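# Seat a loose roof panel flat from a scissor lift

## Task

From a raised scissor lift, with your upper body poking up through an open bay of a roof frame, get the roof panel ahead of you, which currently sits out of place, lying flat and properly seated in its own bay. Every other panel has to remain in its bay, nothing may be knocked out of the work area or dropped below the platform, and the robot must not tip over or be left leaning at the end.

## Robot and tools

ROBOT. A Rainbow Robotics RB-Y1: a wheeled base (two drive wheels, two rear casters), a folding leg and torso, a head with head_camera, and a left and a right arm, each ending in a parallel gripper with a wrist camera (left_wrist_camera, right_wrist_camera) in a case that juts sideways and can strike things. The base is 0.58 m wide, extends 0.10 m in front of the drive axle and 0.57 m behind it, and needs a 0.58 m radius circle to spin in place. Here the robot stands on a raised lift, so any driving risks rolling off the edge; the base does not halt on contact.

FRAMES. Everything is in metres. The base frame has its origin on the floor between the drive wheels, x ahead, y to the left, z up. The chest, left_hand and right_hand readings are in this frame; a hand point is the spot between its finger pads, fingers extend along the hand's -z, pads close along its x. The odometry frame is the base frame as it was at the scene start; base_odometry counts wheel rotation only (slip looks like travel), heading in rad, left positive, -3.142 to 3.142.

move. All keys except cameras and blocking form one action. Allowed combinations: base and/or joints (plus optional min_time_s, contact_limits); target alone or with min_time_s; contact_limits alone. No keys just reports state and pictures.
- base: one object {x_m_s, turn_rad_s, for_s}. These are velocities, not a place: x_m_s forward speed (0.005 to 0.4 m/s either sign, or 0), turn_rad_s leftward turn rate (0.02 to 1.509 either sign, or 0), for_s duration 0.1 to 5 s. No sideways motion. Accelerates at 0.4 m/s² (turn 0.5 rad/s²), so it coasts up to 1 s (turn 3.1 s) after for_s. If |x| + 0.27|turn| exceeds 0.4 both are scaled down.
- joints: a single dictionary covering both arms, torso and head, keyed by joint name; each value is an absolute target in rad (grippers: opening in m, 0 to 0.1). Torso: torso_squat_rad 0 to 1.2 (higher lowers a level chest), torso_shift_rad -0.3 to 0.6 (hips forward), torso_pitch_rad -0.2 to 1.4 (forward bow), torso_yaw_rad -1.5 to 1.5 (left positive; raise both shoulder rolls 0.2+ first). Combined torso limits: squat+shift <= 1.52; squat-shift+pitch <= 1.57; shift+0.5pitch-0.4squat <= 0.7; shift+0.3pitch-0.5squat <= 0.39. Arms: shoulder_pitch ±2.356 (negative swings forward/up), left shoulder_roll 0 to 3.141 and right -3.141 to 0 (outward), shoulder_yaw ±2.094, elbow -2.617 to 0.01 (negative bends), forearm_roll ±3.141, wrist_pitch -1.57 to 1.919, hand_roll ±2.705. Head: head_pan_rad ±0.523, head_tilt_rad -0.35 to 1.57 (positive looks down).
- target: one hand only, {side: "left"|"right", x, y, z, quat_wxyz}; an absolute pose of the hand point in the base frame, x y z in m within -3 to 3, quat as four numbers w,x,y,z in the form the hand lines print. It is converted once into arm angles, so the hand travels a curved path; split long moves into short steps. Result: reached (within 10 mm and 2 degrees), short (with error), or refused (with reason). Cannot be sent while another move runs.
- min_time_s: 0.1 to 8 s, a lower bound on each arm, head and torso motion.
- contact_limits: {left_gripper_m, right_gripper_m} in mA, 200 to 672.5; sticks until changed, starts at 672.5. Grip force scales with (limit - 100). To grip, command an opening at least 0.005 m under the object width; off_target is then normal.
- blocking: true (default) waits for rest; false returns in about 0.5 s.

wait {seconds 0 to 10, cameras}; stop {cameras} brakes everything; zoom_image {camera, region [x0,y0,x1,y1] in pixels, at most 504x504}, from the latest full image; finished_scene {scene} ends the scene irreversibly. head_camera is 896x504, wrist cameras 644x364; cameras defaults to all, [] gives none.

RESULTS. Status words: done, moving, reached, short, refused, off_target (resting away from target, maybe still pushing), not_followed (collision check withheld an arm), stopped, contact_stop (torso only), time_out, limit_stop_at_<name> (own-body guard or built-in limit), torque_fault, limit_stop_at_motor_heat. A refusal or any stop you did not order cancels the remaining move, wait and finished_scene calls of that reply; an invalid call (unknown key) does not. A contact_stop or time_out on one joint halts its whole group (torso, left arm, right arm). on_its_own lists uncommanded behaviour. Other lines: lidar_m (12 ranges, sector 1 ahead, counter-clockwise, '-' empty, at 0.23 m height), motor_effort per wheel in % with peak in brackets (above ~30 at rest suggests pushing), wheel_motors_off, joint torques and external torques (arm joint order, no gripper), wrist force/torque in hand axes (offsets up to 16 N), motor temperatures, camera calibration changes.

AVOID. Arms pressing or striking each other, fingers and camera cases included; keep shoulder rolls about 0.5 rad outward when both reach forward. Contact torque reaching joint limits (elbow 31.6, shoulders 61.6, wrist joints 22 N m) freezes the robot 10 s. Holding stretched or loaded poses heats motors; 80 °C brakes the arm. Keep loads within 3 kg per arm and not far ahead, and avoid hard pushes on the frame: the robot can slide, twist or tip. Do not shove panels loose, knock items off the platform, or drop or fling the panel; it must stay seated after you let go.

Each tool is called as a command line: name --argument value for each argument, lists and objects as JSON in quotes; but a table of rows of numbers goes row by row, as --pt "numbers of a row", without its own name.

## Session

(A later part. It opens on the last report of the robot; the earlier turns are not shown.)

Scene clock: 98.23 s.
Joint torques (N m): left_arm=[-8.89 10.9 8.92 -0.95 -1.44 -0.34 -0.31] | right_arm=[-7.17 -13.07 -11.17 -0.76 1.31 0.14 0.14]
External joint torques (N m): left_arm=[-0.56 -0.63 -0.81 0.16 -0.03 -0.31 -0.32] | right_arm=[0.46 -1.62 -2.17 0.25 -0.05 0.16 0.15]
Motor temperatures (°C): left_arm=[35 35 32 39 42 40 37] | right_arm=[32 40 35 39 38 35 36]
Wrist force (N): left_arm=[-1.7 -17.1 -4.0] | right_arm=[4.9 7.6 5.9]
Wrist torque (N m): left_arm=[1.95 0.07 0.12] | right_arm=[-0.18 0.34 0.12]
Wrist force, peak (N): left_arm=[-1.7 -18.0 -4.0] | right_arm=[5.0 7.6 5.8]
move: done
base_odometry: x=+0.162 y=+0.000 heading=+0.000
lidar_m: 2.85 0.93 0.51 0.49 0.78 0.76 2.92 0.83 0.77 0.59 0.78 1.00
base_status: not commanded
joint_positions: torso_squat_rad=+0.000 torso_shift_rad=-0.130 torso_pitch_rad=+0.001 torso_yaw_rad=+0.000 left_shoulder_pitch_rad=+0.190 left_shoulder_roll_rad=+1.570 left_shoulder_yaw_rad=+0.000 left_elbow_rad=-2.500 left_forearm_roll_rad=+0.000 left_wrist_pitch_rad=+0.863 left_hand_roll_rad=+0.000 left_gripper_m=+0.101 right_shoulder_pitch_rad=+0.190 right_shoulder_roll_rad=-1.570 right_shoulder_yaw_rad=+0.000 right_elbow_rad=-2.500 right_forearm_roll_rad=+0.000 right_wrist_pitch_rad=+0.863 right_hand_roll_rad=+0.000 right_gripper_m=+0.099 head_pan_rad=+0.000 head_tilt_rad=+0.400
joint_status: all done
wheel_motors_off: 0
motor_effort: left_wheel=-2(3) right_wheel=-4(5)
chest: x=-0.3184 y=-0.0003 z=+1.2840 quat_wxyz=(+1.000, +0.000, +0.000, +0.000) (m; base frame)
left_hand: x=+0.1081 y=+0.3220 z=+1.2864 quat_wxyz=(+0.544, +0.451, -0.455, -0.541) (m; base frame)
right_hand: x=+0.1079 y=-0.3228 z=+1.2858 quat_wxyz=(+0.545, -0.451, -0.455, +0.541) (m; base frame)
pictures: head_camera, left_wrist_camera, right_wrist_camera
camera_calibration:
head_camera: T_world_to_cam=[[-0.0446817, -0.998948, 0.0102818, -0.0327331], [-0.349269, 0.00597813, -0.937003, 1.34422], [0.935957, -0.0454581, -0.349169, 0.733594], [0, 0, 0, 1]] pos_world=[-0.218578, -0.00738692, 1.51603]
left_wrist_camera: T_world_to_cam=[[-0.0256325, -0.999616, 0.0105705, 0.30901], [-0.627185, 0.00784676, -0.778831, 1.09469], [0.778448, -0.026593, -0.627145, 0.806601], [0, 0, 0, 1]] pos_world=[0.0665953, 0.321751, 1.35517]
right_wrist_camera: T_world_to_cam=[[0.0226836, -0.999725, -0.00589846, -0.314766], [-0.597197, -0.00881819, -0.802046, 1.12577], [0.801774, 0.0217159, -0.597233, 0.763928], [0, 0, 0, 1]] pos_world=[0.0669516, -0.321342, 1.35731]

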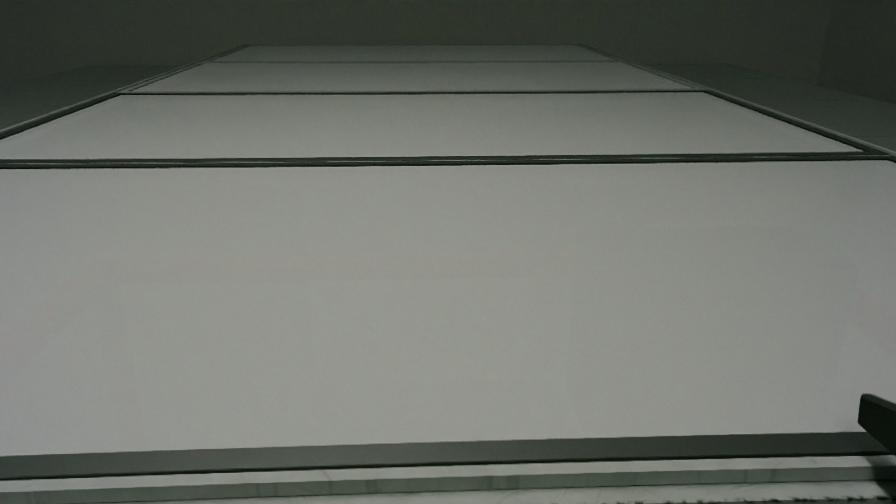

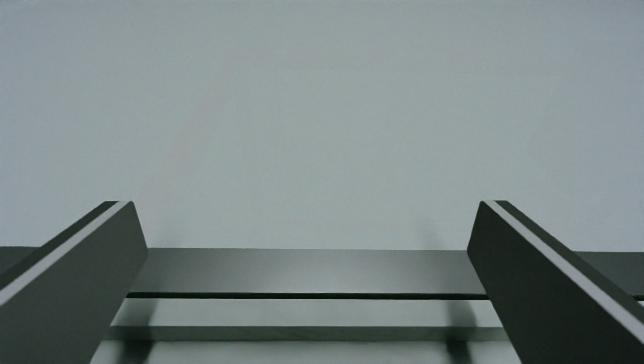

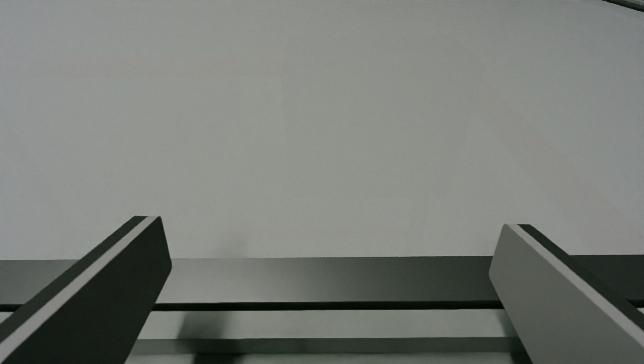

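move --joints '{"left_shoulder_pitch_rad": 0.0, "right_shoulder_pitch_rad": 0.0}' --cameras '[]'

move --joints '{"torso_yaw_rad": 0.5, "head_pan_rad": 0.5, "head_tilt_rad": 0.45}' --cameras '["head_camera", "left_wrist_camera"]'

zoom_image --camera "head_camera" --region '[300, 100, 600, 269]'

move --joints '{"torso_yaw_rad": -0.5, "head_pan_rad": -0.5, "head_tilt_rad": 0.45}' --cameras '["head_camera", "right_wrist_camera"]'

zoom_image --camera "head_camera" --region '[300, 100, 600, 269]'

Scene clock: 99.53 s.
Joint torques (N m): left_arm=[-9.39 11.04 8.46 0.06 -1.56 -0.01 -0.3] | right_arm=[-8 -13.13 -11.1 -0.15 1.2 0.14 0.03]
External joint torques (N m): left_arm=[-0.2 -0.68 -1.4 0.07 -0.12 -0.01 -0.32] | right_arm=[0.42 -1.49 -2.03 -0.12 -0.15 0.14 0.04]
Motor temperatures (°C): left_arm=[35 35 32 39 42 40 37] | right_arm=[32 40 35 39 38 35 36]
Wrist force (N): left_arm=[-1.6 -17.4 -3.1] | right_arm=[4.8 7.8 6.9]
Wrist torque (N m): left_arm=[1.98 0.05 0.13] | right_arm=[-0.18 0.32 0.11]
Wrist force, peak (N): left_arm=[-2.0 -18.5 -4.4] | right_arm=[4.9 7.8 6.9]
move: done
base_odometry: x=+0.162 y=+0.000 heading=+0.000
lidar_m: 2.86 0.93 0.50 0.49 0.77 0.76 2.92 0.83 0.79 0.60 0.77 0.99
base_status: not commanded
joint_positions: torso_squat_rad=+0.000 torso_shift_rad=-0.130 torso_pitch_rad=+0.001 torso_yaw_rad=+0.000 left_shoulder_pitch_rad=+0.000 left_shoulder_roll_rad=+1.570 left_shoulder_yaw_rad=+0.000 left_elbow_rad=-2.500 left_forearm_roll_rad=+0.000 left_wrist_pitch_rad=+0.863 left_hand_roll_rad=+0.000 left_gripper_m=+0.101 right_shoulder_pitch_rad=+0.000 right_shoulder_roll_rad=-1.570 right_shoulder_yaw_rad=+0.000 right_elbow_rad=-2.500 right_forearm_roll_rad=+0.000 right_wrist_pitch_rad=+0.863 right_hand_roll_rad=+0.000 right_gripper_m=+0.099 head_pan_rad=+0.000 head_tilt_rad=+0.400
joint_status: all done
wheel_motors_off: 0
motor_effort: left_wheel=-1(3) right_wheel=+1(3)
chest: x=-0.3185 y=-0.0003 z=+1.2840 quat_wxyz=(+1.000, +0.000, +0.000, +0.000) (m; base frame)
left_hand: x=+0.1208 y=+0.2937 z=+1.3640 quat_wxyz=(+0.483, +0.483, -0.516, -0.516) (m; base frame)
right_hand: x=+0.1207 y=-0.2947 z=+1.3633 quat_wxyz=(+0.484, -0.483, -0.516, +0.516) (m; base frame)
pictures: none
No camera images: "cameras" was empty.

Scene clock: 101.20 s.
Joint torques (N m): left_arm=[-9.38 11.39 8.64 0 -1.56 -0.04 -0.24] | right_arm=[-8.1 -12.76 -11.04 -0.05 1.28 0 -0.02]
External joint torques (N m): left_arm=[-0.19 -0.32 -1.23 0 -0.12 -0.04 -0.25] | right_arm=[0.32 -1.12 -1.97 -0.03 -0.08 0 -0.01]
Motor temperatures (°C): left_arm=[35 35 32 39 42 40 37] | right_arm=[32 40 35 39 38 35 36]
Wrist force (N): left_arm=[-1.8 -17.6 -3.4] | right_arm=[4.9 7.7 6.8]
Wrist torque (N m): left_arm=[2.01 0.04 0.13] | right_arm=[-0.18 0.32 0.12]
Wrist force, peak (N): left_arm=[-1.2 -18.0 -3.1] | right_arm=[5.3 8.1 6.7]
move: done
base_odometry: x=+0.162 y=+0.000 heading=+0.000
lidar_m: 2.86 0.94 0.50 0.49 0.78 0.76 2.91 0.84 0.77 0.59 0.78 1.00
base_status: not commanded
joint_positions: torso_squat_rad=+0.000 torso_shift_rad=-0.130 torso_pitch_rad=+0.001 torso_yaw_rad=+0.500 left_shoulder_pitch_rad=+0.000 left_shoulder_roll_rad=+1.570 left_shoulder_yaw_rad=+0.000 left_elbow_rad=-2.500 left_forearm_roll_rad=+0.000 left_wrist_pitch_rad=+0.863 left_hand_roll_rad=+0.000 left_gripper_m=+0.101 right_shoulder_pitch_rad=+0.000 right_shoulder_roll_rad=-1.570 right_shoulder_yaw_rad=+0.000 right_elbow_rad=-2.500 right_forearm_roll_rad=+0.000 right_wrist_pitch_rad=+0.863 right_hand_roll_rad=+0.000 right_gripper_m=+0.099 head_pan_rad=+0.500 head_tilt_rad=+0.450
joint_status: all done
wheel_motors_off: 0
motor_effort: left_wheel=-1(3) right_wheel=+0(3)
chest: x=-0.3185 y=-0.0003 z=+1.2840 quat_wxyz=(+0.969, +0.000, +0.000, +0.247) (m; base frame)
left_hand: x=-0.0741 y=+0.4683 z=+1.3643 quat_wxyz=(+0.596, +0.596, -0.381, -0.381) (m; base frame)
right_hand: x=+0.2080 y=-0.0480 z=+1.3634 quat_wxyz=(+0.341, -0.340, -0.620, +0.620) (m; base frame)
pictures: head_camera, left_wrist_camera
camera_calibration:
head_camera: T_world_to_cam=[[0.816973, -0.57655, 0.0120413, 0.228452], [-0.218503, -0.328809, -0.918772, 1.35863], [0.533677, 0.747981, -0.394606, 0.675782], [0, 0, 0, 1]] pos_world=[-0.250423, 0.0729714, 1.51219]
left_wrist_camera: T_world_to_cam=[[0.397111, -0.91777, -0.000224056, 0.45751], [-0.439347, -0.189887, -0.878019, 1.28181], [0.805777, 0.34877, -0.478626, 0.624709], [0, 0, 0, 1]] pos_world=[-0.121899, 0.44541, 1.42456]

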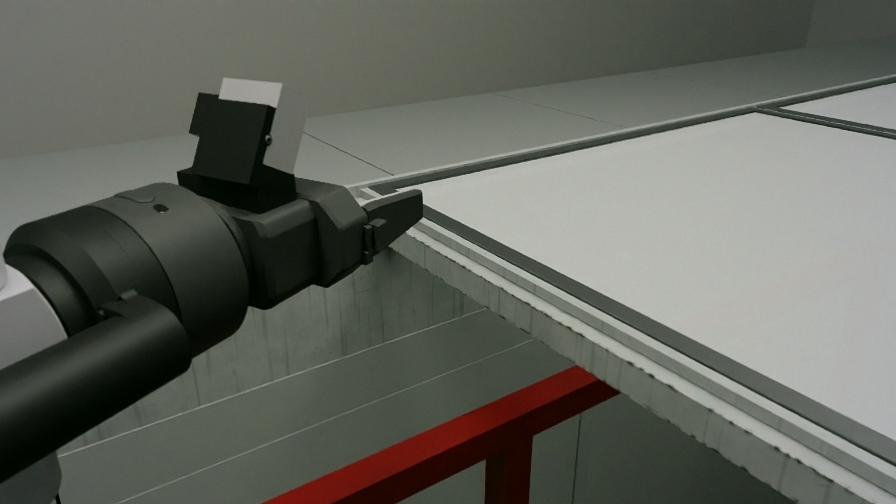

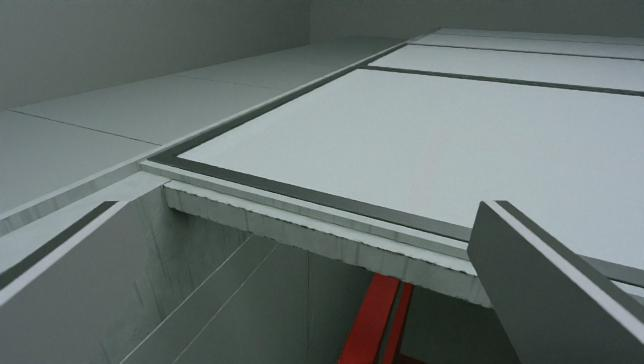

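Scaled by 1.680 from the camera's 896x504 image, which has a finer 1280x720 frame.

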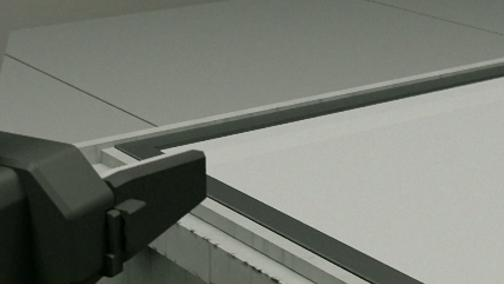

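Scene clock: 103.70 s.
Joint torques (N m): left_arm=[-9.61 10.94 8.49 0.13 -1.42 -0.17 -0.22] | right_arm=[-7.94 -12.93 -11.19 -0.16 1.28 0.13 0.17]
External joint torques (N m): left_arm=[-0.42 -0.77 -1.38 0.13 0.02 -0.17 -0.23] | right_arm=[0.48 -1.29 -2.13 -0.14 -0.08 0.13 0.18]
Motor temperatures (°C): left_arm=[35 35 32 39 42 40 37] | right_arm=[32 40 35 39 38 35 36]
Wrist force (N): left_arm=[-1.7 -17.6 -2.9] | right_arm=[4.8 7.8 6.8]
Wrist torque (N m): left_arm=[2.02 0.05 0.14] | right_arm=[-0.19 0.32 0.12]
Wrist force, peak (N): left_arm=[-1.7 -18.0 -2.9] | right_arm=[4.6 7.9 7.2]
move: done
base_odometry: x=+0.162 y=+0.000 heading=+0.000
lidar_m: 2.87 0.93 0.50 0.49 0.77 0.76 2.90 0.83 0.77 0.59 0.77 1.01
base_status: not commanded
joint_positions: torso_squat_rad=+0.000 torso_shift_rad=-0.130 torso_pitch_rad=+0.001 torso_yaw_rad=-0.500 left_shoulder_pitch_rad=+0.000 left_shoulder_roll_rad=+1.570 left_shoulder_yaw_rad=+0.000 left_elbow_rad=-2.500 left_forearm_roll_rad=+0.000 left_wrist_pitch_rad=+0.863 left_hand_roll_rad=+0.000 left_gripper_m=+0.101 right_shoulder_pitch_rad=+0.000 right_shoulder_roll_rad=-1.570 right_shoulder_yaw_rad=+0.000 right_elbow_rad=-2.500 right_forearm_roll_rad=+0.000 right_wrist_pitch_rad=+0.863 right_hand_roll_rad=+0.000 right_gripper_m=+0.099 head_pan_rad=-0.500 head_tilt_rad=+0.450
joint_status: all done
wheel_motors_off: 0
motor_effort: left_wheel=-1(2) right_wheel=-1(4)
chest: x=-0.3185 y=-0.0003 z=+1.2840 quat_wxyz=(+0.969, +0.000, +0.000, -0.247) (m; base frame)
left_hand: x=+0.2080 y=+0.0472 z=+1.3638 quat_wxyz=(+0.341, +0.340, -0.620, -0.620) (m; base frame)
right_hand: x=-0.0741 y=-0.4691 z=+1.3634 quat_wxyz=(+0.597, -0.595, -0.381, +0.380) (m; base frame)
pictures: head_camera, right_wrist_camera
camera_calibration:
head_camera: T_world_to_cam=[[-0.864275, -0.50284, 0.0134751, -0.287804], [-0.20961, 0.335665, -0.918364, 1.36103], [0.457267, -0.796543, -0.395507, 0.653075], [0, 0, 0, 1]] pos_world=[-0.262085, -0.0813666, 1.51209]
right_wrist_camera: T_world_to_cam=[[-0.400514, -0.91628, 0.00447378, -0.462838], [-0.410047, 0.174865, -0.895144, 1.30495], [0.81942, -0.360352, -0.445754, 0.574965], [0, 0, 0, 1]] pos_world=[-0.121417, -0.44509, 1.42649]

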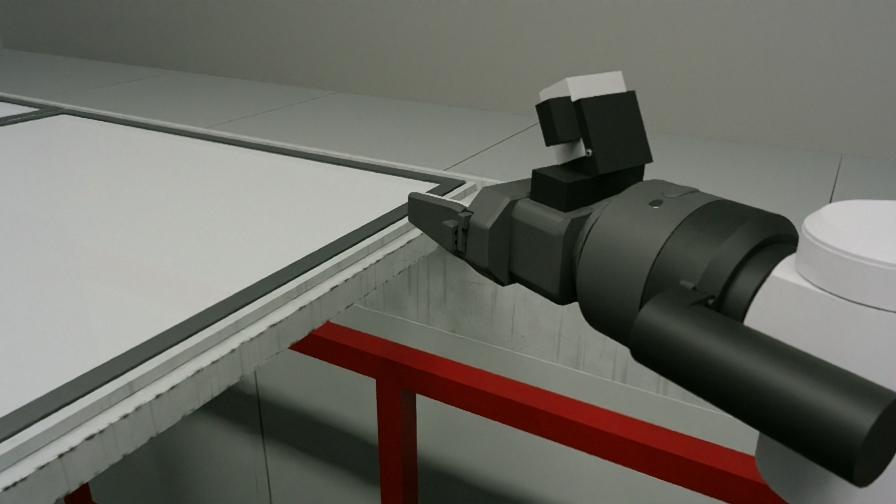

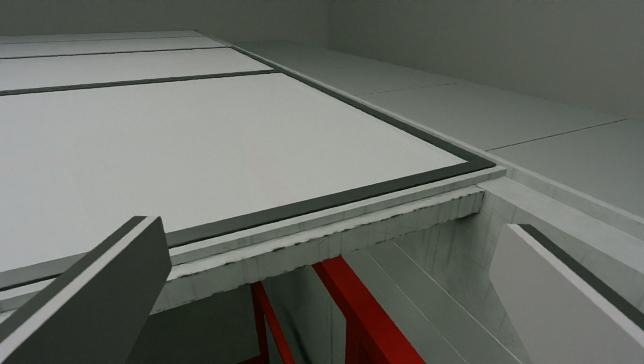

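Scaled by 1.680 from the camera's 896x504 image, which has a finer 1280x720 frame.

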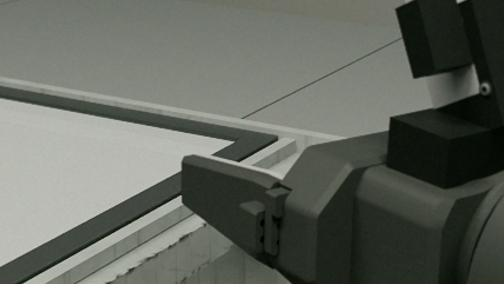

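finished_scene --scene 1

The scene is finished: the task was done.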